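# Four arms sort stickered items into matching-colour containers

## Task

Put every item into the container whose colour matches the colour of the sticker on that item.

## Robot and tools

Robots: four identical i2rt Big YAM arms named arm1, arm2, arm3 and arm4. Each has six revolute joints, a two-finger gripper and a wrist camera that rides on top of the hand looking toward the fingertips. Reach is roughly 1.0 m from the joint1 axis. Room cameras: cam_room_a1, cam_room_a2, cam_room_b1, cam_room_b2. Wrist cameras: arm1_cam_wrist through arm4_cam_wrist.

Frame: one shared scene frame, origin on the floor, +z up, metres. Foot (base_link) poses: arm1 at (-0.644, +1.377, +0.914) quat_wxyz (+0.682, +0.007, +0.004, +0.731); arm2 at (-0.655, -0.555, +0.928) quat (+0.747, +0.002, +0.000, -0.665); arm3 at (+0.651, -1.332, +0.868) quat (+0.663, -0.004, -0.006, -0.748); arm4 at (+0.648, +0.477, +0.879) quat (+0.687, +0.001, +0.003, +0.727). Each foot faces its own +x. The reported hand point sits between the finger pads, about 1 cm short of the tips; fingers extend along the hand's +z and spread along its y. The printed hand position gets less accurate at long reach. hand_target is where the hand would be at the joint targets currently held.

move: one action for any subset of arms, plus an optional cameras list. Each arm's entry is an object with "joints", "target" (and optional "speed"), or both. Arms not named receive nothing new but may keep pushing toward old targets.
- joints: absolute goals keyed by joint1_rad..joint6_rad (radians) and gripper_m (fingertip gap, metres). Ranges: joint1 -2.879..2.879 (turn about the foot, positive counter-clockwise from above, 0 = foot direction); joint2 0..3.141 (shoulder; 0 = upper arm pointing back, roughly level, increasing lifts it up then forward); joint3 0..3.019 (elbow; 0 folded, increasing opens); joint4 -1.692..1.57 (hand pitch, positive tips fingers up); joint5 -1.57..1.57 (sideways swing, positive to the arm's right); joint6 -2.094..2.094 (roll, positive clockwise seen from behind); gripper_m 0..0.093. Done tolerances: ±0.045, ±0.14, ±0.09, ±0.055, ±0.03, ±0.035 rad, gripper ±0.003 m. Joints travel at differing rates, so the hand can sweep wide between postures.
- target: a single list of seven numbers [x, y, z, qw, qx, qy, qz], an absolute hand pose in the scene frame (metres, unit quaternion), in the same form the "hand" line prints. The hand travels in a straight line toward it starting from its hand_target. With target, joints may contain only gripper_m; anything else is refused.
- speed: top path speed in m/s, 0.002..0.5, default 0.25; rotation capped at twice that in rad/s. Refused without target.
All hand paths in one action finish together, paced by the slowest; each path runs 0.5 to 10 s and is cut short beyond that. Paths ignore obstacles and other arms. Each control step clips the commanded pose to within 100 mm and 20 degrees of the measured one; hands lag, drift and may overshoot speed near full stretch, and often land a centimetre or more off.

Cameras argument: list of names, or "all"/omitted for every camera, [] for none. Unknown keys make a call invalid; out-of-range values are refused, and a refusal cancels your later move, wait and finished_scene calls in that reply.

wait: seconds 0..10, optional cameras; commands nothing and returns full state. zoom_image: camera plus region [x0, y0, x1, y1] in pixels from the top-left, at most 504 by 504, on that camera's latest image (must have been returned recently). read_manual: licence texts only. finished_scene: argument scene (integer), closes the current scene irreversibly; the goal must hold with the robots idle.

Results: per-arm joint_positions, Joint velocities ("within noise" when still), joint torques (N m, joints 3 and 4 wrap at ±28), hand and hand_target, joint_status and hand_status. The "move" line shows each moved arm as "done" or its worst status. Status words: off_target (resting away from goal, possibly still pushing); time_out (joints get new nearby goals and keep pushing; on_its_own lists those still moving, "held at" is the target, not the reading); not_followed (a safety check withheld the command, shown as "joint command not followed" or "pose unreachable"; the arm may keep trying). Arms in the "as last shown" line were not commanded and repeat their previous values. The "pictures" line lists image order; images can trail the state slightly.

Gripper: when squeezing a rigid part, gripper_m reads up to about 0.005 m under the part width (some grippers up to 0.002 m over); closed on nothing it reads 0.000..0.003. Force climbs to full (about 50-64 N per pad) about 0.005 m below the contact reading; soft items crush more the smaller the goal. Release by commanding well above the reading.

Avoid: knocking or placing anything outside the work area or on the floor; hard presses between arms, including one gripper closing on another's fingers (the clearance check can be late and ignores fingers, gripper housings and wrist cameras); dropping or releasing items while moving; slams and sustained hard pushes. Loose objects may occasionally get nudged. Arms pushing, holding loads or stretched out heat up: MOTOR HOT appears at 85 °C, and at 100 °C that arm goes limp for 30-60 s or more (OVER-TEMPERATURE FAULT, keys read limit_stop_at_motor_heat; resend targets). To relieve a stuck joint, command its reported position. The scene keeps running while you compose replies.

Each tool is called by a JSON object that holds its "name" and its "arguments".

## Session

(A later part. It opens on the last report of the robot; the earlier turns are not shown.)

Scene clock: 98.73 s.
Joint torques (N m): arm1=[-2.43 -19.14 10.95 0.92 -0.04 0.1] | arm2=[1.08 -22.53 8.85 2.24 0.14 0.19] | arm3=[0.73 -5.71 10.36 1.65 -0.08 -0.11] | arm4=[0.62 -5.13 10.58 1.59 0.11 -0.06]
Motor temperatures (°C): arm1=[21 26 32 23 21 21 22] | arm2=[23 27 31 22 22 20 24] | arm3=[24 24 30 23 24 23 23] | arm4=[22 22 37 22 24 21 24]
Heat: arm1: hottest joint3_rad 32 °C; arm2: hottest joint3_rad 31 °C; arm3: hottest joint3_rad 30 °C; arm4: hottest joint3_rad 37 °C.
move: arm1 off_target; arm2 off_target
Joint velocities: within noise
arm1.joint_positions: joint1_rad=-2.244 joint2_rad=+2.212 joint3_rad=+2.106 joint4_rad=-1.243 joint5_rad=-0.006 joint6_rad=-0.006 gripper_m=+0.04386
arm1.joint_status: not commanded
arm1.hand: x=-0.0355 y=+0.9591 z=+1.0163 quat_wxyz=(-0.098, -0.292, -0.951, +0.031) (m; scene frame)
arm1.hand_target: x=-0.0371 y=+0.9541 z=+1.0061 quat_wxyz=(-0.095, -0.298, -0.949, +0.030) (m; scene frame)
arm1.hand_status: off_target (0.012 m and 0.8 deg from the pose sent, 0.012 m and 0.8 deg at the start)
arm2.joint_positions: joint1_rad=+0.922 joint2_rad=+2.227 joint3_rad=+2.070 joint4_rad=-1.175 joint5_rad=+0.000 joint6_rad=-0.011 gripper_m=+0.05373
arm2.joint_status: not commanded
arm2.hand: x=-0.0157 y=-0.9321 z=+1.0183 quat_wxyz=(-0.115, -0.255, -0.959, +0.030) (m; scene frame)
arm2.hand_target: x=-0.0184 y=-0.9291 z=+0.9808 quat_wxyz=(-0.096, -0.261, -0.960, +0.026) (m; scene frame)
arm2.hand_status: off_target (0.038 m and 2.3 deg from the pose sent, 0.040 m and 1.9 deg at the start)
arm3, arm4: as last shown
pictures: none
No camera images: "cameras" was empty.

{"name": "move", "arguments": {"arm2": {"target":[-0.017,-0.93,1.002,-0.0963,-0.2609,-0.9602,0.0262],"speed":0.1}, "cameras": []}}

{"name": "move", "arguments": {"arm1": {"joints":{"gripper_m":0.08}}, "arm2": {"joints":{"gripper_m":0.09}}, "cameras": []}}

{"name": "move", "arguments": {"arm1": {"target":[-0.08,0.985,1.12,-0.0952,-0.2984,-0.9492,0.0299],"speed":0.2}, "arm2": {"target":[-0.065,-0.90,1.12,-0.0963,-0.2609,-0.9602,0.0262],"speed":0.2}, "cameras": ["arm1_cam_wrist","arm2_cam_wrist"]}}

{"name": "move", "arguments": {"arm1": {"target":[-0.417,1.221,1.15,-0.131,-0.297,-0.945,0.044],"speed":0.4}, "arm2": {"target":[-0.42,-0.694,1.16,-0.141,-0.259,-0.955,0.036],"speed":0.4}, "arm3": {"target":[0.077,-0.987,1.12,-0.079,0.92,-0.2552,-0.2848],"speed":0.4}, "arm4": {"target":[0.049,0.912,1.13,-0.106,0.893,-0.2902,-0.3262],"speed":0.4}, "cameras": ["arm3_cam_wrist","arm4_cam_wrist"]}}

Scene clock: 112.43 s.
Joint torques (N m): arm1=[-1.85 -19.72 11 0.92 -0.04 0.11] | arm2=[1.03 -23.41 12.15 0.32 0.14 0.19] | arm3=[0.73 -5.48 10.33 1.65 -0.08 -0.1] | arm4=[0.85 -4.89 10.61 1.62 0.14 -0.08]
Motor temperatures (°C): arm1=[21 26 32 23 21 21 22] | arm2=[23 27 31 22 22 20 24] | arm3=[24 24 31 23 24 23 23] | arm4=[22 22 38 22 24 21 24]
Heat: arm1: hottest joint3_rad 32 °C; arm2: hottest joint3_rad 31 °C; arm3: hottest joint3_rad 31 °C; arm4: hottest joint3_rad 38 °C.
move: arm2 off_target
Joint velocities: within noise
arm1: as last shown
arm2.joint_positions: joint1_rad=+0.922 joint2_rad=+2.227 joint3_rad=+2.069 joint4_rad=-1.176 joint5_rad=+0.000 joint6_rad=-0.011 gripper_m=+0.05373
arm2.joint_status: not commanded
arm2.hand: x=-0.0160 y=-0.9319 z=+1.0179 quat_wxyz=(-0.114, -0.256, -0.959, +0.030) (m; scene frame)
arm2.hand_target: x=-0.0172 y=-0.9298 z=+1.0022 quat_wxyz=(-0.097, -0.261, -0.960, +0.026) (m; scene frame)
arm2.hand_status: off_target (0.016 m and 2.2 deg from the pose sent, 0.017 m and 2.3 deg at the start)
arm3.joint_positions: joint1_rad=-1.982 joint2_rad=+0.849 joint3_rad=+0.853 joint4_rad=-0.806 joint5_rad=+0.002 joint6_rad=+0.005 gripper_m=+0.09307
arm3.joint_status: not commanded
arm3.hand: x=+0.3275 y=-1.1366 z=+1.1487 quat_wxyz=(+0.093, -0.895, +0.249, +0.359) (m; scene frame)
arm3.hand_target: x=+0.3281 y=-1.1337 z=+1.1572 quat_wxyz=(+0.097, -0.890, +0.249, +0.369) (m; scene frame)
arm3.hand_status: not commanded
arm4.joint_positions: joint1_rad=+0.900 joint2_rad=+0.847 joint3_rad=+0.842 joint4_rad=-0.812 joint5_rad=-0.001 joint6_rad=+0.012 gripper_m=+0.09310
arm4.joint_status: not commanded
arm4.hand: x=+0.3451 y=+0.6931 z=+1.1578 quat_wxyz=(-0.106, +0.884, -0.287, -0.353) (m; scene frame)
arm4.hand_target: x=+0.3419 y=+0.6956 z=+1.1723 quat_wxyz=(-0.114, +0.879, -0.280, -0.369) (m; scene frame)
arm4.hand_status: not commanded
pictures: none
No camera images: "cameras" was empty.

Scene clock: 113.00 s.
Joint torques (N m): arm1=[-3.14 -19.6 10.93 0.96 -0.03 0.12] | arm2=[1.03 -23.59 12.07 0.61 0.14 0.18] | arm3=[0.67 -5.6 10.32 1.62 -0.08 -0.1] | arm4=[0.62 -5.6 10.37 1.5 0.1 -0.04]
Motor temperatures (°C): arm1=[21 26 32 23 21 21 22] | arm2=[23 27 31 22 22 20 24] | arm3=[24 24 31 23 24 23 23] | arm4=[22 22 38 22 24 21 24]
Heat: arm1: hottest joint3_rad 32 °C; arm2: hottest joint3_rad 31 °C; arm3: hottest joint3_rad 31 °C; arm4: hottest joint3_rad 38 °C.
move: arm1 done; arm2 done
Joint velocities: within noise
arm1.joint_positions: joint1_rad=-2.244 joint2_rad=+2.214 joint3_rad=+2.106 joint4_rad=-1.243 joint5_rad=-0.006 joint6_rad=-0.006 gripper_m=+0.07996
arm1.joint_status: all done
arm1.hand: x=-0.0355 y=+0.9592 z=+1.0152 quat_wxyz=(-0.098, -0.292, -0.951, +0.031) (m; scene frame)
arm1.hand_target: x=-0.0371 y=+0.9541 z=+1.0060 quat_wxyz=(-0.095, -0.298, -0.949, +0.030) (m; scene frame)
arm1.hand_status: not commanded
arm2.joint_positions: joint1_rad=+0.922 joint2_rad=+2.229 joint3_rad=+2.069 joint4_rad=-1.184 joint5_rad=+0.001 joint6_rad=-0.011 gripper_m=+0.08993
arm2.joint_status: all done
arm2.hand: x=-0.0179 y=-0.9309 z=+1.0163 quat_wxyz=(-0.109, -0.256, -0.960, +0.029) (m; scene frame)
arm2.hand_target: x=-0.0172 y=-0.9299 z=+1.0021 quat_wxyz=(-0.097, -0.261, -0.960, +0.026) (m; scene frame)
arm2.hand_status: not commanded
arm3, arm4: as last shown
pictures: none
No camera images: "cameras" was empty.

Scene clock: 114.37 s.
Joint torques (N m): arm1=[-2.2 -18.08 12.26 0.27 0 0.12] | arm2=[1.32 -22.01 10.02 0.68 0.16 0.19] | arm3=[0.85 -5.48 10.28 1.63 -0.08 -0.11] | arm4=[0.38 -5.25 10.58 1.61 0.11 -0.09]
Motor temperatures (°C): arm1=[21 26 32 23 21 21 22] | arm2=[23 27 31 22 22 20 24] | arm3=[24 24 31 23 24 23 23] | arm4=[22 22 38 22 24 21 24]
Heat: arm1: hottest joint3_rad 32 °C; arm2: hottest joint3_rad 31 °C; arm3: hottest joint3_rad 31 °C; arm4: hottest joint3_rad 38 °C.
move: arm1 done; arm2 off_target
Joint velocities: within noise
arm1.joint_positions: joint1_rad=-2.244 joint2_rad=+2.022 joint3_rad=+2.053 joint4_rad=-1.386 joint5_rad=-0.006 joint6_rad=-0.006 gripper_m=+0.07996
arm1.joint_status: not commanded
arm1.hand: x=-0.0784 y=+0.9896 z=+1.1178 quat_wxyz=(-0.096, -0.292, -0.951, +0.031) (m; scene frame)
arm1.hand_target: x=-0.0801 y=+0.9850 z=+1.1198 quat_wxyz=(-0.095, -0.298, -0.949, +0.030) (m; scene frame)
arm1.hand_status: done (0.005 m and 0.7 deg from the pose sent, 0.117 m and 0.8 deg at the start)
arm2.joint_positions: joint1_rad=+0.922 joint2_rad=+2.018 joint3_rad=+2.034 joint4_rad=-1.344 joint5_rad=+0.001 joint6_rad=-0.009 gripper_m=+0.08993
arm2.joint_status: not commanded
arm2.hand: x=-0.0627 y=-0.9051 z=+1.1378 quat_wxyz=(-0.117, -0.257, -0.959, +0.031) (m; scene frame)
arm2.hand_target: x=-0.0651 y=-0.8999 z=+1.1205 quat_wxyz=(-0.096, -0.261, -0.960, +0.026) (m; scene frame)
arm2.hand_status: off_target (0.019 m and 2.5 deg from the pose sent, 0.118 m and 1.6 deg at the start)
arm3, arm4: as last shown
pictures: arm1_cam_wrist, arm2_cam_wrist
Images, in order (width x height): arm1_cam_wrist 672x504, arm2_cam_wrist 672x504.

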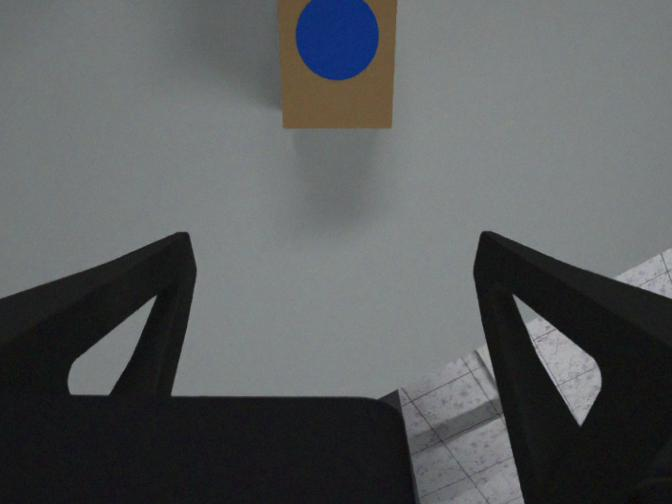

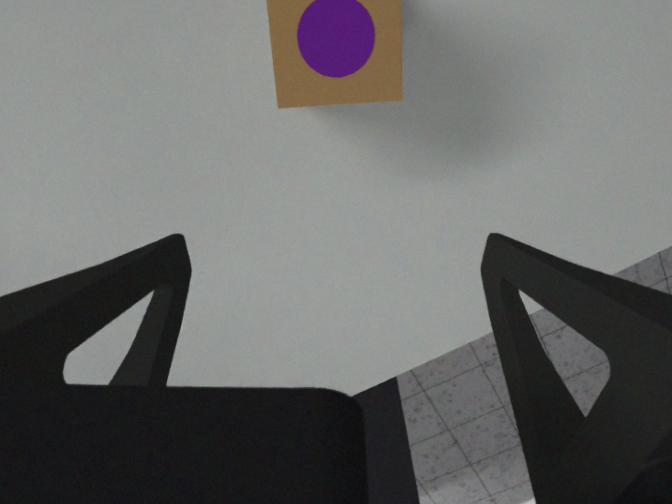

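Scene clock: 116.20 s.
Joint torques (N m): arm1=[-2.61 -0.03 11.51 0.51 0.1 0.13] | arm2=[1.03 -3.43 10.14 0.9 -0.09 0.16] | arm3=[1.38 -19.96 13.94 0.72 0.13 -0.1] | arm4=[0.32 -21.71 13.04 0.62 0.24 -0.04]
Motor temperatures (°C): arm1=[21 26 32 23 21 21 22] | arm2=[23 27 31 22 22 20 24] | arm3=[24 24 31 23 24 23 23] | arm4=[22 22 38 22 24 21 24]
Heat: arm1: hottest joint3_rad 32 °C; arm2: hottest joint3_rad 31 °C; arm3: hottest joint3_rad 31 °C; arm4: hottest joint3_rad 38 °C.
move: arm1 done; arm2 done; arm3 off_target; arm4 off_target
Joint velocities: within noise
arm1.joint_positions: joint1_rad=-2.244 joint2_rad=+0.834 joint3_rad=+0.883 joint4_rad=-1.315 joint5_rad=-0.003 joint6_rad=-0.006 gripper_m=+0.07996
arm1.joint_status: not commanded
arm1.hand: x=-0.4154 y=+1.2217 z=+1.1508 quat_wxyz=(-0.137, -0.291, -0.946, +0.045) (m; scene frame)
arm1.hand_target: x=-0.4170 y=+1.2210 z=+1.1500 quat_wxyz=(-0.131, -0.297, -0.945, +0.044) (m; scene frame)
arm1.hand_status: done (0.002 m and 1.0 deg from the pose sent, 0.411 m and 4.4 deg at the start)
arm2.joint_positions: joint1_rad=+0.922 joint2_rad=+0.832 joint3_rad=+0.878 joint4_rad=-1.291 joint5_rad=+0.002 joint6_rad=-0.009 gripper_m=+0.08993
arm2.joint_status: not commanded
arm2.hand: x=-0.4168 y=-0.6972 z=+1.1691 quat_wxyz=(-0.157, -0.255, -0.953, +0.042) (m; scene frame)
arm2.hand_target: x=-0.4201 y=-0.6940 z=+1.1601 quat_wxyz=(-0.141, -0.259, -0.955, +0.036) (m; scene frame)
arm2.hand_status: done (0.010 m and 2.0 deg from the pose sent, 0.416 m and 2.9 deg at the start)
arm3.joint_positions: joint1_rad=-1.982 joint2_rad=+1.723 joint3_rad=+1.571 joint4_rad=-0.862 joint5_rad=+0.012 joint6_rad=+0.005 gripper_m=+0.09307
arm3.joint_status: not commanded
arm3.hand: x=+0.0885 y=-0.9948 z=+1.0903 quat_wxyz=(+0.071, -0.927, +0.259, +0.262) (m; scene frame)
arm3.hand_target: x=+0.0783 y=-0.9877 z=+1.1201 quat_wxyz=(+0.079, -0.920, +0.255, +0.285) (m; scene frame)
arm3.hand_status: off_target (0.033 m and 2.9 deg from the pose sent, 0.293 m and 9.2 deg at the start)
arm4.joint_positions: joint1_rad=+0.898 joint2_rad=+1.868 joint3_rad=+1.733 joint4_rad=-0.772 joint5_rad=+0.004 joint6_rad=+0.012 gripper_m=+0.09310
arm4.joint_status: not commanded
arm4.hand: x=+0.0557 y=+0.8996 z=+1.1078 quat_wxyz=(-0.096, +0.898, -0.293, -0.312) (m; scene frame)
arm4.hand_target: x=+0.0500 y=+0.9112 z=+1.1301 quat_wxyz=(-0.106, +0.893, -0.290, -0.327) (m; scene frame)
arm4.hand_status: off_target (0.026 m and 2.1 deg from the pose sent, 0.369 m and 3.3 deg at the start)
pictures: arm3_cam_wrist, arm4_cam_wrist
Images, in order (width x height): arm3_cam_wrist 672x504, arm4_cam_wrist 672x504.

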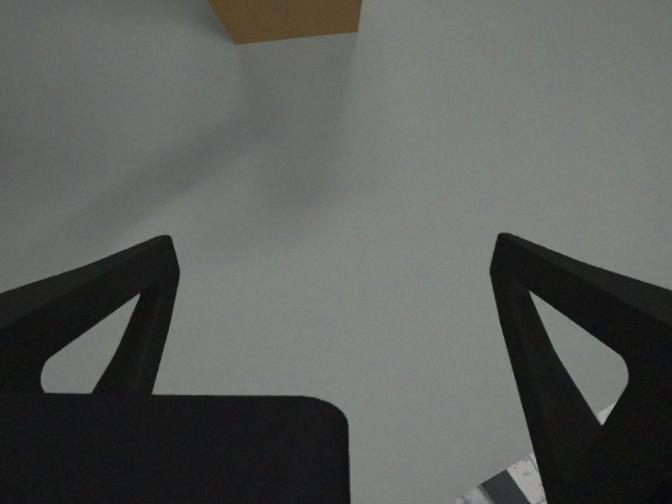

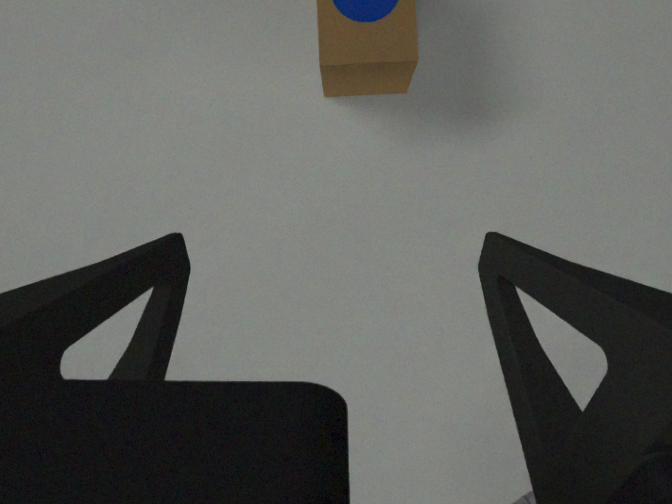

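{"name": "move", "arguments": {"arm3": {"target":[-0.030,-0.949,1.048,-0.069,0.9286,-0.2229,-0.2873],"speed":0.2}, "arm4": {"target":[-0.043,1.001,1.043,-0.106,0.893,-0.2902,-0.3262],"speed":0.2}, "cameras": ["arm3_cam_wrist","arm4_cam_wrist"]}}

Scene clock: 136.23 s.
Joint torques (N m): arm1=[-2.49 -0.62 11.25 0.68 0.07 0.1] | arm2=[1.03 -3.37 10.1 0.88 -0.09 0.16] | arm3=[2.43 -23.24 13.83 1.14 -0.09 -0.12] | arm4=[0.62 -25.99 12.98 0.64 -0.06 -0.07]
Motor temperatures (°C): arm1=[21 26 32 23 21 21 22] | arm2=[23 26 31 22 22 20 23] | arm3=[24 24 33 23 24 23 23] | arm4=[22 24 39 22 24 21 24]
Heat: arm1: hottest joint3_rad 32 °C; arm2: hottest joint3_rad 31 °C; arm3: hottest joint3_rad 33 °C; arm4: hottest joint3_rad 39 °C.
move: arm3 off_target; arm4 off_target
Joint velocities: within noise
arm1, arm2: as last shown
arm3.joint_positions: joint1_rad=-1.977 joint2_rad=+2.041 joint3_rad=+1.882 joint4_rad=-0.846 joint5_rad=-0.011 joint6_rad=-0.032 gripper_m=+0.09306
arm3.joint_status: not commanded
arm3.hand: x=-0.0096 y=-0.9471 z=+1.0308 quat_wxyz=(+0.066, -0.932, +0.236, +0.268) (m; scene frame)
arm3.hand_target: x=-0.0287 y=-0.9498 z=+1.0481 quat_wxyz=(+0.069, -0.929, +0.223, +0.288) (m; scene frame)
arm3.hand_status: off_target (0.027 m and 2.7 deg from the pose sent, 0.134 m and 5.0 deg at the start)
arm4.joint_positions: joint1_rad=+0.870 joint2_rad=+2.287 joint3_rad=+2.211 joint4_rad=-0.820 joint5_rad=-0.005 joint6_rad=-0.005 gripper_m=+0.09310
arm4.joint_status: not commanded
arm4.hand: x=-0.0363 y=+0.9919 z=+1.0311 quat_wxyz=(-0.101, +0.895, -0.297, -0.316) (m; scene frame)
arm4.hand_target: x=-0.0422 y=+1.0005 z=+1.0430 quat_wxyz=(-0.106, +0.893, -0.290, -0.327) (m; scene frame)
arm4.hand_status: off_target (0.016 m and 1.5 deg from the pose sent, 0.156 m and 2.1 deg at the start)
pictures: arm3_cam_wrist, arm4_cam_wrist
Images, in order (width x height): arm3_cam_wrist 672x504, arm4_cam_wrist 672x504.

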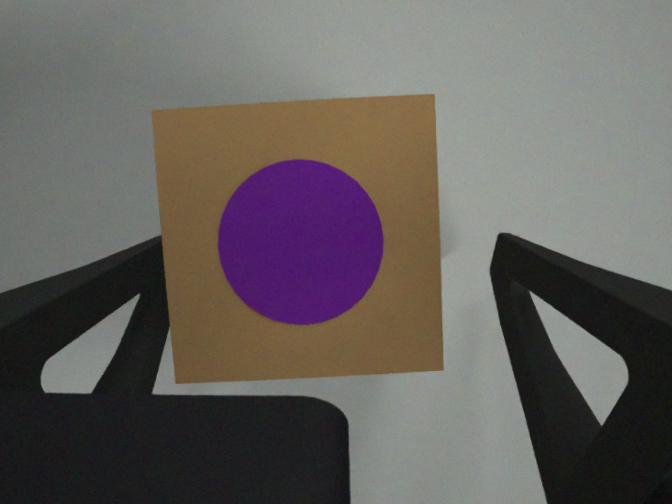

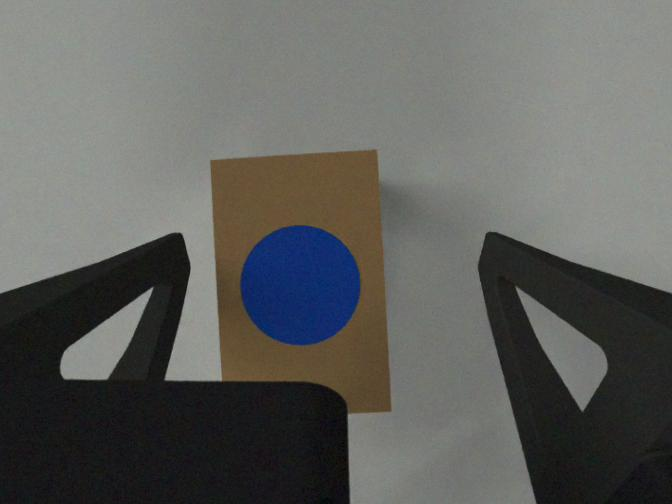

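{"name": "move", "arguments": {"arm3": {"joints":{"gripper_m":0.04}}, "arm4": {"target":[-0.045,0.998,1.022,-0.106,0.893,-0.2902,-0.3262],"speed":0.1}, "cameras": ["arm3_cam_wrist","arm4_cam_wrist"]}}

Scene clock: 148.30 s.
Joint torques (N m): arm1=[-2.37 -0.26 11.51 0.66 0.1 0.1] | arm2=[1.08 -3.43 10.1 0.92 -0.09 0.16] | arm3=[2.61 -23.36 13.81 1.13 -0.05 -0.11] | arm4=[0.97 -25.82 10.04 1.62 0.02 -0.09]
Motor temperatures (°C): arm1=[21 25 32 23 21 21 22] | arm2=[23 26 31 22 22 20 23] | arm3=[24 25 32 23 24 23 23] | arm4=[22 24 42 22 24 21 24]
Heat: arm1: hottest joint3_rad 32 °C; arm2: hottest joint3_rad 31 °C; arm3: hottest joint3_rad 32 °C; arm4: hottest joint3_rad 42 °C.
move: arm3 off_target; arm4 off_target
Joint velocities: within noise
arm1, arm2: as last shown
arm3.joint_positions: joint1_rad=-1.976 joint2_rad=+2.041 joint3_rad=+1.882 joint4_rad=-0.846 joint5_rad=-0.012 joint6_rad=-0.033 gripper_m=+0.05322
arm3.joint_status: gripper_m off_target (ended at +0.05324, target +0.04000)
arm3.hand: x=-0.0099 y=-0.9477 z=+1.0308 quat_wxyz=(+0.065, -0.932, +0.235, +0.268) (m; scene frame)
arm3.hand_target: x=-0.0287 y=-0.9499 z=+1.0481 quat_wxyz=(+0.069, -0.929, +0.223, +0.288) (m; scene frame)
arm3.hand_status: not commanded
arm4.joint_positions: joint1_rad=+0.870 joint2_rad=+2.287 joint3_rad=+2.211 joint4_rad=-0.800 joint5_rad=-0.005 joint6_rad=-0.005 gripper_m=+0.09310
arm4.joint_status: not commanded
arm4.hand: x=-0.0392 y=+0.9941 z=+1.0341 quat_wxyz=(-0.104, +0.892, -0.295, -0.325) (m; scene frame)
arm4.hand_target: x=-0.0445 y=+0.9978 z=+1.0220 quat_wxyz=(-0.106, +0.893, -0.290, -0.326) (m; scene frame)
arm4.hand_status: off_target (0.014 m and 0.7 deg from the pose sent, 0.014 m and 1.5 deg at the start)
pictures: arm3_cam_wrist, arm4_cam_wrist
Images, in order (width x height): arm3_cam_wrist 672x504, arm4_cam_wrist 672x504.

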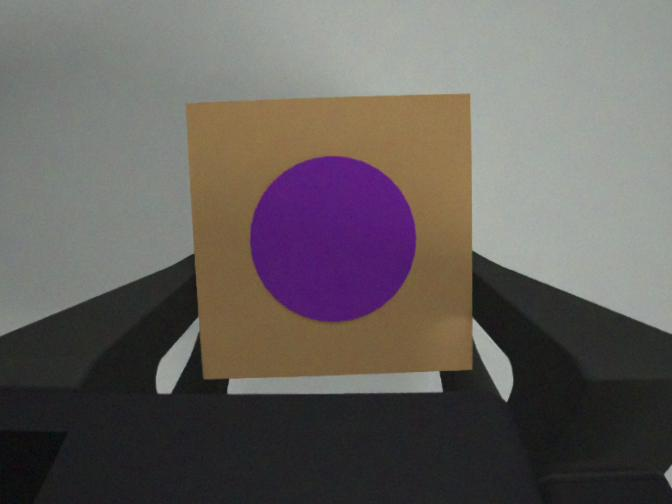

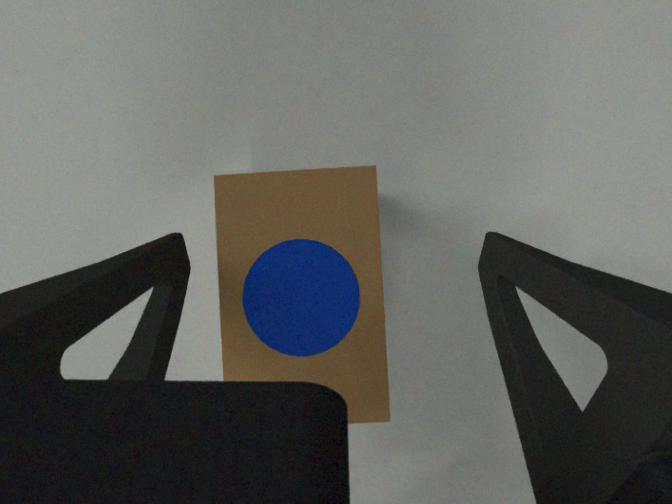

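{"name": "move", "arguments": {"arm4": {"joints":{"gripper_m":0.031}}, "cameras": ["arm4_cam_wrist"]}}

{"name": "move", "arguments": {"arm3": {"target":[0.03,-0.97,1.14,-0.069,0.9286,-0.2229,-0.2873],"speed":0.2}, "arm4": {"target":[0.0,0.96,1.13,-0.106,0.893,-0.2902,-0.3262],"speed":0.2}, "cameras": ["arm3_cam_wrist","arm4_cam_wrist"]}}

{"name": "move", "arguments": {"arm3": {"target":[0.328,-1.135,1.155,-0.093,0.895,-0.249,-0.359],"speed":0.4}, "arm4": {"target":[0.343,0.695,1.165,-0.106,0.884,-0.287,-0.353],"speed":0.4}, "cameras": []}}

{"name": "move", "arguments": {"arm3": {"joints":{"joint1_rad":1.794,"joint5_rad":0,"joint6_rad":0}}, "arm4": {"joints":{"joint1_rad":-1.896,"joint5_rad":0,"joint6_rad":0}}, "cameras": ["arm3_cam_wrist","arm4_cam_wrist"]}}

Scene clock: 166.93 s.
Joint torques (N m): arm1=[-2.02 -0.79 11.48 0.46 0.08 0.12] | arm2=[1.03 -3.37 10.11 0.92 -0.09 0.16] | arm3=[2.55 -23.3 13.81 1.18 -0.05 -0.11] | arm4=[1.26 -25.29 10.1 1.57 0.06 -0.03]
Motor temperatures (°C): arm1=[21 25 33 23 21 21 22] | arm2=[23 25 31 22 22 20 23] | arm3=[24 26 32 23 24 23 24] | arm4=[22 25 42 22 24 21 24]
Heat: arm1: hottest joint3_rad 33 °C; arm2: hottest joint3_rad 31 °C; arm3: hottest joint3_rad 32 °C; arm4: hottest joint3_rad 42 °C.
move: arm4 off_target
Joint velocities: within noise
arm1, arm2, arm3: as last shown
arm4.joint_positions: joint1_rad=+0.870 joint2_rad=+2.287 joint3_rad=+2.211 joint4_rad=-0.800 joint5_rad=-0.005 joint6_rad=-0.005 gripper_m=+0.04414
arm4.joint_status: gripper_m off_target (ended at +0.04416, target +0.03100)
arm4.hand: x=-0.0393 y=+0.9941 z=+1.0341 quat_wxyz=(-0.104, +0.892, -0.295, -0.325) (m; scene frame)
arm4.hand_target: x=-0.0445 y=+0.9977 z=+1.0219 quat_wxyz=(-0.106, +0.893, -0.290, -0.326) (m; scene frame)
arm4.hand_status: not commanded
pictures: arm4_cam_wrist
Images, in order (width x height): arm4_cam_wrist 672x504.

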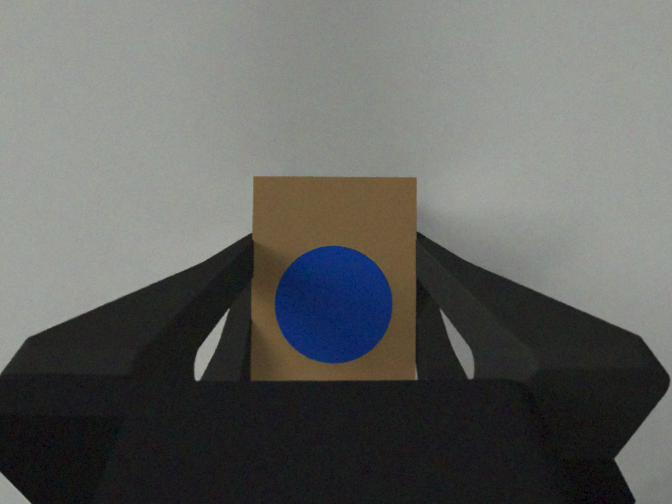

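Scene clock: 168.33 s.
Joint torques (N m): arm1=[-1.79 -0.26 11.37 0.46 0.08 0.15] | arm2=[0.91 -3.43 10.13 0.88 -0.1 0.16] | arm3=[1.38 -21.48 9.33 1.01 -0.1 -0.14] | arm4=[1.38 -24.47 9.62 0.73 0.18 -0.01]
Motor temperatures (°C): arm1=[21 25 33 23 21 21 22] | arm2=[23 25 31 22 22 20 23] | arm3=[24 26 32 23 24 23 24] | arm4=[22 25 41 22 24 21 25]
Heat: arm1: hottest joint3_rad 33 °C; arm2: hottest joint3_rad 31 °C; arm3: hottest joint3_rad 32 °C; arm4: hottest joint3_rad 41 °C.
move: arm3 done; arm4 done
Joint velocities: within noise
arm1, arm2: as last shown
arm3.joint_positions: joint1_rad=-1.976 joint2_rad=+1.850 joint3_rad=+1.875 joint4_rad=-0.975 joint5_rad=-0.020 joint6_rad=-0.045 gripper_m=+0.05321
arm3.joint_status: not commanded
arm3.hand: x=+0.0295 y=-0.9708 z=+1.1468 quat_wxyz=(+0.071, -0.926, +0.226, +0.294) (m; scene frame)
arm3.hand_target: x=+0.0300 y=-0.9700 z=+1.1402 quat_wxyz=(+0.069, -0.929, +0.223, +0.288) (m; scene frame)
arm3.hand_status: done (0.007 m and 0.9 deg from the pose sent, 0.118 m and 2.7 deg at the start)
arm4.joint_positions: joint1_rad=+0.870 joint2_rad=+2.085 joint3_rad=+2.114 joint4_rad=-0.894 joint5_rad=-0.005 joint6_rad=-0.005 gripper_m=+0.04414
arm4.joint_status: not commanded
arm4.hand: x=+0.0024 y=+0.9635 z=+1.1316 quat_wxyz=(-0.106, +0.890, -0.295, -0.330) (m; scene frame)
arm4.hand_target: x=+0.0001 y=+0.9601 z=+1.1300 quat_wxyz=(-0.106, +0.893, -0.290, -0.326) (m; scene frame)
arm4.hand_status: done (0.005 m and 0.7 deg from the pose sent, 0.109 m and 0.6 deg at the start)
pictures: arm3_cam_wrist, arm4_cam_wrist
Images, in order (width x height): arm3_cam_wrist 672x504, arm4_cam_wrist 672x504.

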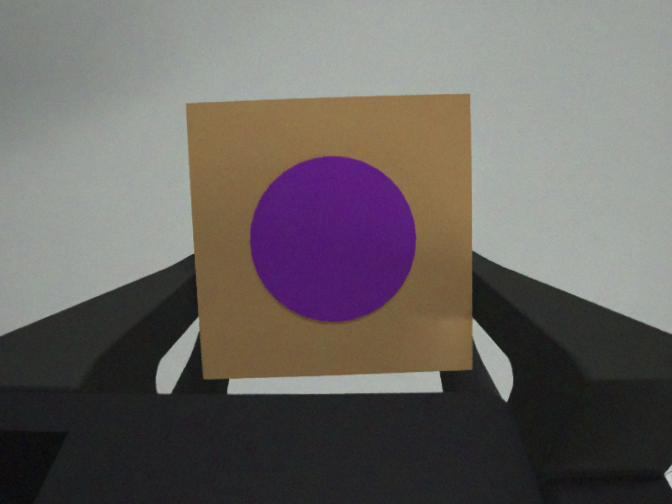

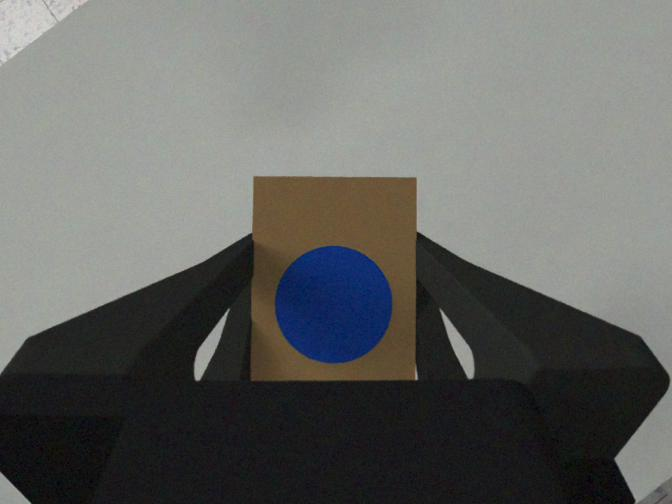

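Scene clock: 170.27 s.
Joint torques (N m): arm1=[-2.2 -0.44 11.54 0.59 0.09 0.09] | arm2=[1.03 -3.37 10.11 0.88 -0.09 0.15] | arm3=[0.67 -4.13 9.57 1.25 0.1 0.02] | arm4=[1.49 -3.96 9.85 0.83 0.15 0.16]
Motor temperatures (°C): arm1=[21 25 33 23 21 21 22] | arm2=[23 25 31 22 22 20 23] | arm3=[24 26 32 23 24 23 24] | arm4=[22 25 41 22 24 21 25]
Heat: arm1: hottest joint3_rad 33 °C; arm2: hottest joint3_rad 31 °C; arm3: hottest joint3_rad 32 °C; arm4: hottest joint3_rad 41 °C.
move: arm3 done; arm4 done
Joint velocities: within noise
arm1, arm2: as last shown
arm3.joint_positions: joint1_rad=-1.976 joint2_rad=+0.846 joint3_rad=+0.872 joint4_rad=-0.820 joint5_rad=-0.003 joint6_rad=-0.006 gripper_m=+0.05321
arm3.joint_status: not commanded
arm3.hand: x=+0.3256 y=-1.1390 z=+1.1580 quat_wxyz=(+0.092, -0.896, +0.240, +0.363) (m; scene frame)
arm3.hand_target: x=+0.3280 y=-1.1351 z=+1.1549 quat_wxyz=(+0.093, -0.895, +0.249, +0.359) (m; scene frame)
arm3.hand_status: done (0.006 m and 1.2 deg from the pose sent, 0.341 m and 9.1 deg at the start)
arm4.joint_positions: joint1_rad=+0.891 joint2_rad=+0.846 joint3_rad=+0.857 joint4_rad=-0.818 joint5_rad=-0.005 joint6_rad=-0.003 gripper_m=+0.04415
arm4.joint_status: not commanded
arm4.hand: x=+0.3455 y=+0.6961 z=+1.1656 quat_wxyz=(-0.110, +0.883, -0.283, -0.357) (m; scene frame)
arm4.hand_target: x=+0.3430 y=+0.6950 z=+1.1649 quat_wxyz=(-0.106, +0.884, -0.287, -0.353) (m; scene frame)
arm4.hand_status: done (0.003 m and 0.8 deg from the pose sent, 0.435 m and 2.9 deg at the start)
pictures: none
No camera images: "cameras" was empty.

Scene clock: 172.87 s.
Joint torques (N m): arm1=[-1.85 -0.21 11.32 0.44 0.1 0.13] | arm2=[0.97 -3.49 10.09 0.88 -0.1 0.17] | arm3=[1.73 -5.42 9.58 1.26 0.13 0] | arm4=[0.79 -4.6 9.88 0.87 0.04 0.09]
Motor temperatures (°C): arm1=[21 25 33 23 21 21 22] | arm2=[23 25 31 22 22 20 23] | arm3=[24 26 32 23 24 23 24] | arm4=[22 25 40 22 24 21 25]
Heat: arm1: hottest joint3_rad 33 °C; arm2: hottest joint3_rad 31 °C; arm3: hottest joint3_rad 32 °C; arm4: hottest joint3_rad 40 °C.
move: arm3 done; arm4 done
Joint velocities: within noise
arm1, arm2: as last shown
arm3.joint_positions: joint1_rad=+1.786 joint2_rad=+0.859 joint3_rad=+0.872 joint4_rad=-0.820 joint5_rad=-0.003 joint6_rad=-0.005 gripper_m=+0.05310
arm3.joint_status: all done
arm3.hand: x=+1.0268 y=-1.2922 z=+1.1563 quat_wxyz=(-0.372, +0.049, -0.927, -0.011) (m; scene frame)
arm3.hand_target: x=+1.0244 y=-1.2897 z=+1.1580 quat_wxyz=(-0.374, +0.050, -0.926, -0.013) (m; scene frame)
arm3.hand_status: not commanded
arm4.joint_positions: joint1_rad=-1.896 joint2_rad=+0.854 joint3_rad=+0.857 joint4_rad=-0.818 joint5_rad=+0.001 joint6_rad=-0.003 gripper_m=+0.04410
arm4.joint_status: all done
arm4.hand: x=+1.0105 y=+0.3779 z=+1.1605 quat_wxyz=(-0.364, -0.123, -0.922, +0.052) (m; scene frame)
arm4.hand_target: x=+1.0107 y=+0.3783 z=+1.1629 quat_wxyz=(-0.363, -0.124, -0.922, +0.051) (m; scene frame)
arm4.hand_status: not commanded
pictures: arm3_cam_wrist, arm4_cam_wrist
Images, in order (width x height): arm3_cam_wrist 672x504, arm4_cam_wrist 672x504.

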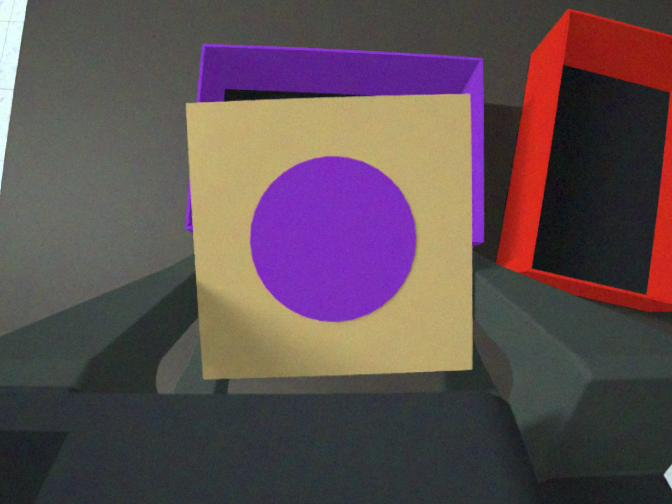

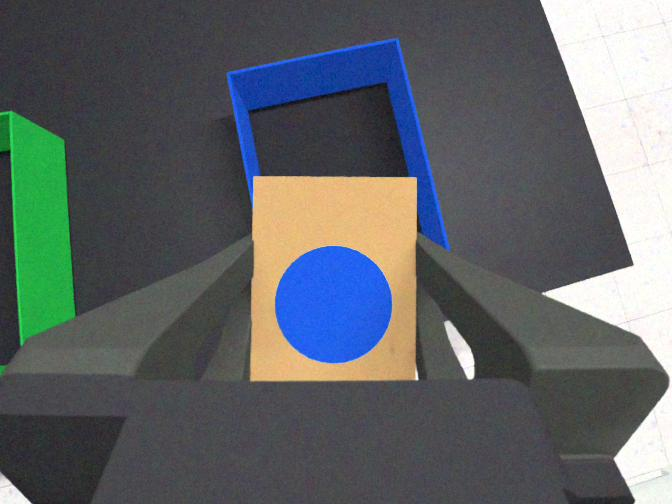

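{"name": "move", "arguments": {"arm3": {"target":[1.215,-1.274,0.92,-0.2856,0.0493,-0.9568,-0.0147],"speed":0.35}, "arm4": {"target":[1.17,0.336,0.92,-0.3165,-0.1245,-0.9395,0.042],"speed":0.35}, "cameras": ["arm3_cam_wrist","arm4_cam_wrist"]}}

Scene clock: 182.57 s.
Joint torques (N m): arm1=[-2.02 -0.32 11.18 0.55 0.05 0.11] | arm2=[0.97 -3.43 10.09 0.9 -0.1 0.16] | arm3=[1.14 -16.67 11.03 1.68 -0.07 0.03] | arm4=[1.03 -14.68 9.48 1.5 -0.08 0.05]
Motor temperatures (°C): arm1=[21 25 33 23 21 21 22] | arm2=[23 25 31 22 22 20 23] | arm3=[24 26 32 23 24 23 24] | arm4=[22 25 39 22 24 21 25]
Heat: arm1: hottest joint3_rad 33 °C; arm2: hottest joint3_rad 31 °C; arm3: hottest joint3_rad 32 °C; arm4: hottest joint3_rad 39 °C.
move: arm3 off_target; arm4 off_target
Joint velocities: within noise
arm1, arm2: as last shown
arm3.joint_positions: joint1_rad=+1.786 joint2_rad=+1.698 joint3_rad=+0.961 joint4_rad=-0.328 joint5_rad=-0.013 joint6_rad=-0.005 gripper_m=+0.05310
arm3.joint_status: not commanded
arm3.hand: x=+1.1876 y=-1.2789 z=+0.8932 quat_wxyz=(-0.250, +0.051, -0.967, -0.011) (m; scene frame)
arm3.hand_target: x=+1.2133 y=-1.2741 z=+0.9210 quat_wxyz=(-0.286, +0.049, -0.957, -0.015) (m; scene frame)
arm3.hand_status: off_target (0.039 m and 4.3 deg from the pose sent, 0.303 m and 10.5 deg at the start)
arm4.joint_positions: joint1_rad=-1.896 joint2_rad=+1.643 joint3_rad=+0.829 joint4_rad=-0.168 joint5_rad=-0.001 joint6_rad=-0.003 gripper_m=+0.04410
arm4.joint_status: not commanded
arm4.hand: x=+1.1449 y=+0.3401 z=+0.8982 quat_wxyz=(-0.285, -0.126, -0.949, +0.041) (m; scene frame)
arm4.hand_target: x=+1.1686 y=+0.3365 z=+0.9208 quat_wxyz=(-0.316, -0.124, -0.939, +0.042) (m; scene frame)
arm4.hand_status: off_target (0.033 m and 3.7 deg from the pose sent, 0.292 m and 5.9 deg at the start)
pictures: arm3_cam_wrist, arm4_cam_wrist
Images, in order (width x height): arm3_cam_wrist 672x504, arm4_cam_wrist 672x504.

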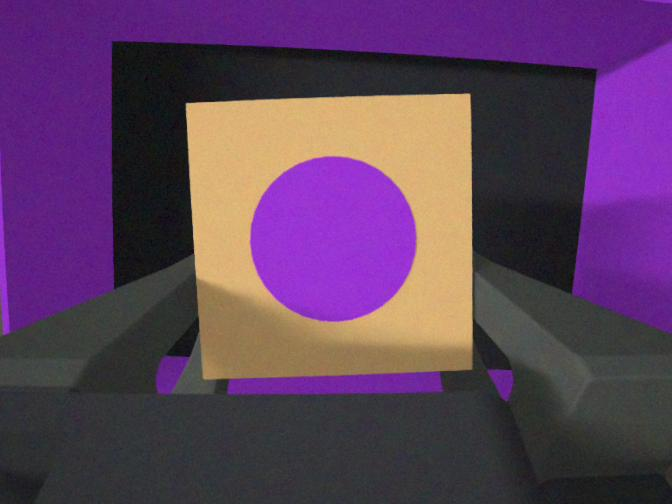

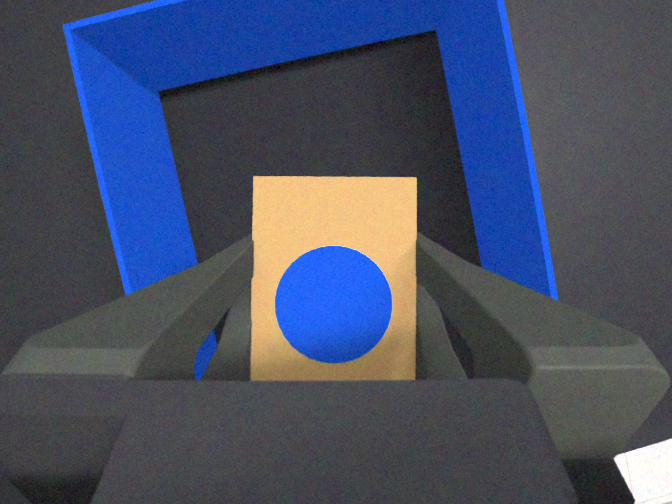

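{"name": "move", "arguments": {"arm3": {"target":[1.215,-1.274,0.79,-0.2856,0.0493,-0.9568,-0.0147],"speed":0.25}, "arm4": {"target":[1.168,0.336,0.79,-0.3165,-0.1245,-0.9395,0.042],"speed":0.25}, "cameras": ["arm3_cam_wrist","arm4_cam_wrist"]}}

{"name": "move", "arguments": {"arm3": {"target":[1.215,-1.274,0.77,-0.2856,0.0493,-0.9568,-0.0147],"speed":0.1}, "arm4": {"target":[1.168,0.336,0.768,-0.3165,-0.1245,-0.9395,0.042],"speed":0.1}, "cameras": []}}

{"name": "move", "arguments": {"arm3": {"target":[1.215,-1.274,0.758,-0.2856,0.0493,-0.9568,-0.0147],"speed":0.05}, "arm4": {"target":[1.168,0.336,0.755,-0.3165,-0.1245,-0.9395,0.042],"speed":0.05}, "cameras": ["arm3_cam_wrist","arm4_cam_wrist"]}}

Scene clock: 191.27 s.
Joint torques (N m): arm1=[-2.02 -0.03 11.34 0.73 0.08 0.11] | arm2=[0.91 -3.55 10.14 0.87 -0.09 0.15] | arm3=[1.49 -19.08 5.53 1.81 0.02 0.01] | arm4=[1.03 -16.5 4.79 1.65 -0.05 0.11]
Motor temperatures (°C): arm1=[21 24 33 23 21 21 22] | arm2=[23 25 31 22 22 20 23] | arm3=[24 26 32 23 24 23 24] | arm4=[22 25 37 22 24 21 26]
Heat: arm1: hottest joint3_rad 33 °C; arm2: hottest joint3_rad 31 °C; arm3: hottest joint3_rad 32 °C; arm4: hottest joint3_rad 37 °C.
move: arm3 off_target; arm4 off_target
Joint velocities: within noise
arm1.joint_positions: joint1_rad=-2.244 joint2_rad=+0.834 joint3_rad=+0.883 joint4_rad=-1.315 joint5_rad=-0.003 joint6_rad=-0.006 gripper_m=+0.07996
arm1.joint_status: not commanded
arm1.hand: x=-0.4154 y=+1.2217 z=+1.1508 quat_wxyz=(-0.137, -0.291, -0.946, +0.045) (m; scene frame)
arm1.hand_target: x=-0.4170 y=+1.2210 z=+1.1500 quat_wxyz=(-0.131, -0.297, -0.945, +0.044) (m; scene frame)
arm1.hand_status: not commanded
arm2.joint_positions: joint1_rad=+0.922 joint2_rad=+0.832 joint3_rad=+0.878 joint4_rad=-1.291 joint5_rad=+0.002 joint6_rad=-0.009 gripper_m=+0.08993
arm2.joint_status: not commanded
arm2.hand: x=-0.4168 y=-0.6972 z=+1.1691 quat_wxyz=(-0.157, -0.255, -0.953, +0.042) (m; scene frame)
arm2.hand_target: x=-0.4201 y=-0.6940 z=+1.1601 quat_wxyz=(-0.141, -0.259, -0.955, +0.036) (m; scene frame)
arm2.hand_status: not commanded
arm3.joint_positions: joint1_rad=+1.786 joint2_rad=+1.984 joint3_rad=+0.948 joint4_rad=+0.010 joint5_rad=-0.013 joint6_rad=-0.002 gripper_m=+0.05310
arm3.joint_status: not commanded
arm3.hand: x=+1.2067 y=-1.2787 z=+0.7785 quat_wxyz=(-0.269, +0.050, -0.962, -0.012) (m; scene frame)
arm3.hand_target: x=+1.2148 y=-1.2740 z=+0.7900 quat_wxyz=(-0.285, +0.049, -0.957, -0.015) (m; scene frame)
arm3.hand_status: off_target (0.015 m and 2.1 deg from the pose sent, 0.107 m and 4.3 deg at the start)
arm4.joint_positions: joint1_rad=-1.896 joint2_rad=+1.968 joint3_rad=+0.817 joint4_rad=+0.200 joint5_rad=-0.001 joint6_rad=-0.003 gripper_m=+0.04410
arm4.joint_status: not commanded
arm4.hand: x=+1.1577 y=+0.3360 z=+0.7817 quat_wxyz=(-0.300, -0.126, -0.945, +0.043) (m; scene frame)
arm4.hand_target: x=+1.1679 y=+0.3361 z=+0.7902 quat_wxyz=(-0.316, -0.124, -0.939, +0.042) (m; scene frame)
arm4.hand_status: off_target (0.013 m and 1.9 deg from the pose sent, 0.111 m and 3.7 deg at the start)
pictures: arm3_cam_wrist, arm4_cam_wrist
Images, in order (width x height): arm3_cam_wrist 672x504, arm4_cam_wrist 672x504.

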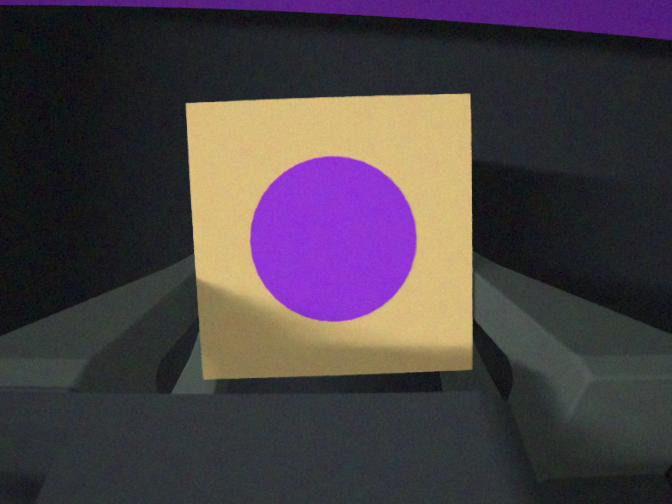

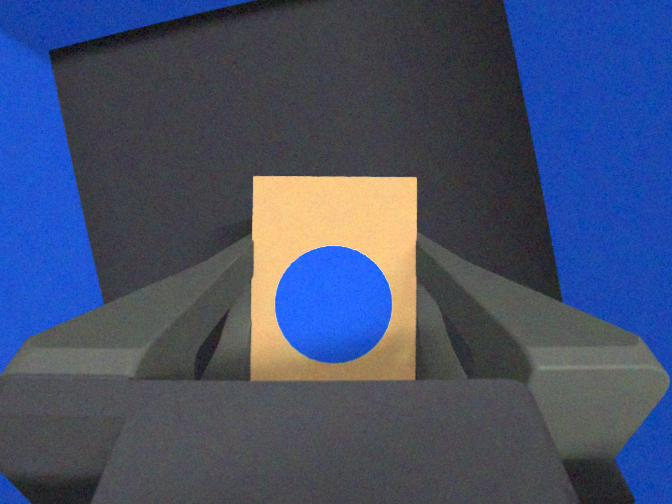

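Scene clock: 192.33 s.
Joint torques (N m): arm1=[-1.9 -0.38 11.32 0.44 0.08 0.1] | arm2=[0.97 -3.49 10.11 0.88 -0.1 0.15] | arm3=[1.49 -17.03 5.5 1.84 0.04 0.03] | arm4=[0.85 -15.03 5.04 1.68 -0.02 0.08]
Motor temperatures (°C): arm1=[21 24 33 23 21 21 22] | arm2=[23 25 31 22 22 20 23] | arm3=[24 26 32 23 24 23 24] | arm4=[22 25 37 22 24 21 26]
Heat: arm1: hottest joint3_rad 33 °C; arm2: hottest joint3_rad 31 °C; arm3: hottest joint3_rad 32 °C; arm4: hottest joint3_rad 37 °C.
move: arm3 done; arm4 done
Joint velocities: within noise
arm1, arm2: as last shown
arm3.joint_positions: joint1_rad=+1.786 joint2_rad=+2.011 joint3_rad=+0.948 joint4_rad=+0.057 joint5_rad=-0.013 joint6_rad=-0.001 gripper_m=+0.05310
arm3.joint_status: not commanded
arm3.hand: x=+1.2105 y=-1.2784 z=+0.7700 quat_wxyz=(-0.278, +0.050, -0.959, -0.013) (m; scene frame)
arm3.hand_target: x=+1.2149 y=-1.2740 z=+0.7701 quat_wxyz=(-0.286, +0.049, -0.957, -0.015) (m; scene frame)
arm3.hand_status: done (0.006 m and 0.9 deg from the pose sent, 0.013 m and 2.0 deg at the start)
arm4.joint_positions: joint1_rad=-1.896 joint2_rad=+2.008 joint3_rad=+0.817 joint4_rad=+0.256 joint5_rad=-0.001 joint6_rad=-0.003 gripper_m=+0.04410
arm4.joint_status: not commanded
arm4.hand: x=+1.1592 y=+0.3355 z=+0.7690 quat_wxyz=(-0.307, -0.125, -0.942, +0.044) (m; scene frame)
arm4.hand_target: x=+1.1678 y=+0.3361 z=+0.7681 quat_wxyz=(-0.316, -0.124, -0.940, +0.042) (m; scene frame)
arm4.hand_status: done (0.009 m and 1.1 deg from the pose sent, 0.017 m and 2.0 deg at the start)
pictures: none
No camera images: "cameras" was empty.

Scene clock: 193.30 s.
Joint torques (N m): arm1=[-2.14 -0.32 11.29 0.55 0.11 0.11] | arm2=[0.97 -3.37 10.1 0.91 -0.09 0.16] | arm3=[1.61 -17.26 5.49 1.81 0.06 0.02] | arm4=[0.62 -14.8 5.18 1.72 -0.01 0.08]
Motor temperatures (°C): arm1=[21 24 33 23 21 21 22] | arm2=[23 25 31 22 22 20 23] | arm3=[24 25 32 23 24 23 24] | arm4=[22 25 37 22 24 21 26]
Heat: arm1: hottest joint3_rad 33 °C; arm2: hottest joint3_rad 31 °C; arm3: hottest joint3_rad 32 °C; arm4: hottest joint3_rad 37 °C.
move: arm3 done; arm4 done
Joint velocities: within noise
arm1, arm2: as last shown
arm3.joint_positions: joint1_rad=+1.786 joint2_rad=+2.040 joint3_rad=+0.948 joint4_rad=+0.085 joint5_rad=-0.013 joint6_rad=-0.001 gripper_m=+0.05310
arm3.joint_status: not commanded
arm3.hand: x=+1.2096 y=-1.2787 z=+0.7582 quat_wxyz=(-0.278, +0.050, -0.959, -0.013) (m; scene frame)
arm3.hand_target: x=+1.2149 y=-1.2740 z=+0.7581 quat_wxyz=(-0.286, +0.049, -0.957, -0.015) (m; scene frame)
arm3.hand_status: done (0.007 m and 1.0 deg from the pose sent, 0.014 m and 0.9 deg at the start)
arm4.joint_positions: joint1_rad=-1.896 joint2_rad=+2.037 joint3_rad=+0.817 joint4_rad=+0.290 joint5_rad=-0.001 joint6_rad=-0.003 gripper_m=+0.04410
arm4.joint_status: not commanded
arm4.hand: x=+1.1593 y=+0.3355 z=+0.7598 quat_wxyz=(-0.310, -0.125, -0.941, +0.044) (m; scene frame)
arm4.hand_target: x=+1.1678 y=+0.3361 z=+0.7552 quat_wxyz=(-0.316, -0.124, -0.939, +0.042) (m; scene frame)
arm4.hand_status: done (0.010 m and 0.8 deg from the pose sent, 0.017 m and 1.1 deg at the start)
pictures: arm3_cam_wrist, arm4_cam_wrist
Images, in order (width x height): arm3_cam_wrist 672x504, arm4_cam_wrist 672x504.

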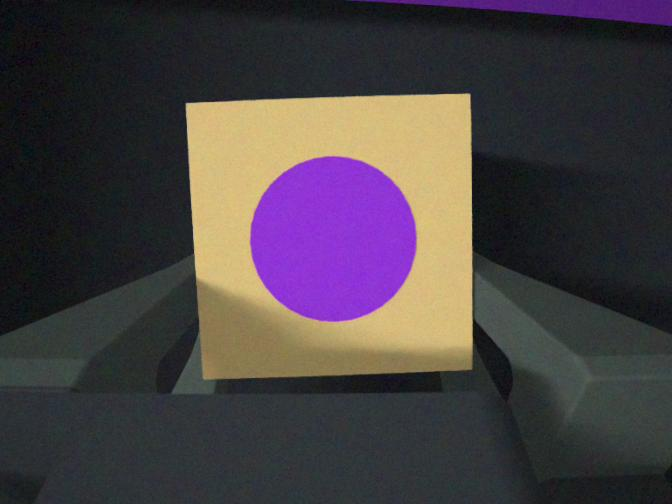

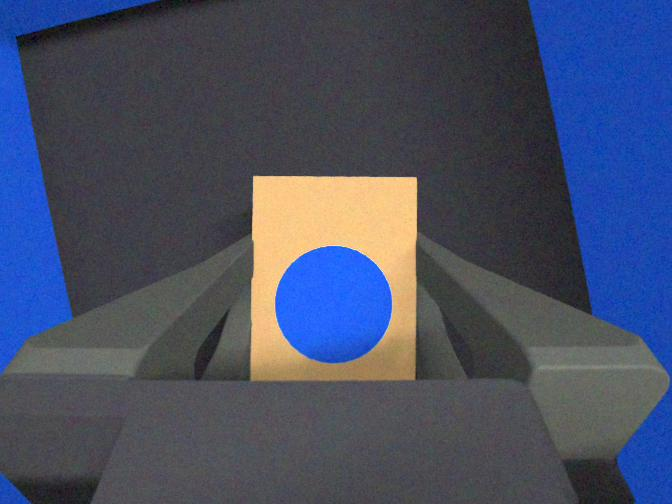

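{"name": "move", "arguments": {"arm3": {"target":[1.215,-1.274,0.746,-0.2856,0.0493,-0.9568,-0.0147],"speed":0.05}, "arm4": {"target":[1.168,0.336,0.745,-0.3165,-0.1245,-0.9395,0.042],"speed":0.05}, "cameras": []}}

{"name": "move", "arguments": {"arm3": {"target":[1.215,-1.274,0.737,-0.2856,0.0493,-0.9568,-0.0147],"speed":0.05}, "arm4": {"target":[1.168,0.336,0.738,-0.3165,-0.1245,-0.9395,0.042],"speed":0.05}, "cameras": []}}

Scene clock: 199.13 s.
Joint torques (N m): arm1=[-1.85 -0.26 11.37 0.5 0.09 0.09] | arm2=[1.03 -3.43 10.14 0.87 -0.1 0.15] | arm3=[1.61 -16.09 5.63 1.7 0.06 0.02] | arm4=[1.2 -13.39 4.89 1.29 -0.01 0.09]
Motor temperatures (°C): arm1=[21 24 33 23 21 21 22] | arm2=[23 25 31 22 22 20 23] | arm3=[24 25 32 23 24 23 24] | arm4=[22 25 36 22 24 21 26]
Heat: arm1: hottest joint3_rad 33 °C; arm2: hottest joint3_rad 31 °C; arm3: hottest joint3_rad 32 °C; arm4: hottest joint3_rad 36 °C.
move: arm3 done; arm4 off_target
Joint velocities: within noise
arm1, arm2: as last shown
arm3.joint_positions: joint1_rad=+1.786 joint2_rad=+2.058 joint3_rad=+0.948 joint4_rad=+0.115 joint5_rad=-0.013 joint6_rad=+0.000 gripper_m=+0.05310
arm3.joint_status: not commanded
arm3.hand: x=+1.2116 y=-1.2786 z=+0.7526 quat_wxyz=(-0.284, +0.049, -0.957, -0.013) (m; scene frame)
arm3.hand_target: x=+1.2148 y=-1.2740 z=+0.7462 quat_wxyz=(-0.286, +0.049, -0.957, -0.015) (m; scene frame)
arm3.hand_status: done (0.009 m and 0.3 deg from the pose sent, 0.014 m and 1.0 deg at the start)
arm4.joint_positions: joint1_rad=-1.896 joint2_rad=+2.050 joint3_rad=+0.822 joint4_rad=+0.323 joint5_rad=-0.002 joint6_rad=-0.003 gripper_m=+0.04410
arm4.joint_status: not commanded
arm4.hand: x=+1.1645 y=+0.3341 z=+0.7588 quat_wxyz=(-0.321, -0.125, -0.938, +0.045) (m; scene frame)
arm4.hand_target: x=+1.1674 y=+0.3362 z=+0.7454 quat_wxyz=(-0.316, -0.124, -0.939, +0.042) (m; scene frame)
arm4.hand_status: off_target (0.014 m and 0.7 deg from the pose sent, 0.017 m and 0.8 deg at the start)
pictures: none
No camera images: "cameras" was empty.

Scene clock: 200.10 s.
Joint torques (N m): arm1=[-1.61 -0.85 11.14 0.28 0.11 0.11] | arm2=[0.91 -3.37 10.1 0.91 -0.1 0.16] | arm3=[1.55 -14.68 5.78 1.47 0.08 0] | arm4=[0.91 -12.81 4.53 1.18 0.02 0.07]
Motor temperatures (°C): arm1=[21 24 33 23 21 21 22] | arm2=[23 25 31 22 22 20 23] | arm3=[24 25 32 23 24 23 24] | arm4=[22 25 36 22 24 21 26]
Heat: arm1: hottest joint3_rad 33 °C; arm2: hottest joint3_rad 31 °C; arm3: hottest joint3_rad 32 °C; arm4: hottest joint3_rad 36 °C.
move: arm3 off_target; arm4 off_target
Joint velocities: within noise
arm1, arm2: as last shown
arm3.joint_positions: joint1_rad=+1.786 joint2_rad=+2.065 joint3_rad=+0.948 joint4_rad=+0.142 joint5_rad=-0.013 joint6_rad=+0.001 gripper_m=+0.05310
arm3.joint_status: not commanded
arm3.hand: x=+1.2152 y=-1.2782 z=+0.7522 quat_wxyz=(-0.293, +0.049, -0.955, -0.014) (m; scene frame)
arm3.hand_target: x=+1.2144 y=-1.2741 z=+0.7374 quat_wxyz=(-0.286, +0.049, -0.957, -0.015) (m; scene frame)
arm3.hand_status: off_target (0.016 m and 0.9 deg from the pose sent, 0.017 m and 0.3 deg at the start)
arm4.joint_positions: joint1_rad=-1.896 joint2_rad=+2.061 joint3_rad=+0.828 joint4_rad=+0.344 joint5_rad=-0.002 joint6_rad=-0.003 gripper_m=+0.04410
arm4.joint_status: not commanded
arm4.hand: x=+1.1692 y=+0.3328 z=+0.7581 quat_wxyz=(-0.329, -0.124, -0.935, +0.046) (m; scene frame)
arm4.hand_target: x=+1.1670 y=+0.3363 z=+0.7386 quat_wxyz=(-0.316, -0.125, -0.940, +0.042) (m; scene frame)
arm4.hand_status: off_target (0.020 m and 1.6 deg from the pose sent, 0.021 m and 0.7 deg at the start)
pictures: none
No camera images: "cameras" was empty.


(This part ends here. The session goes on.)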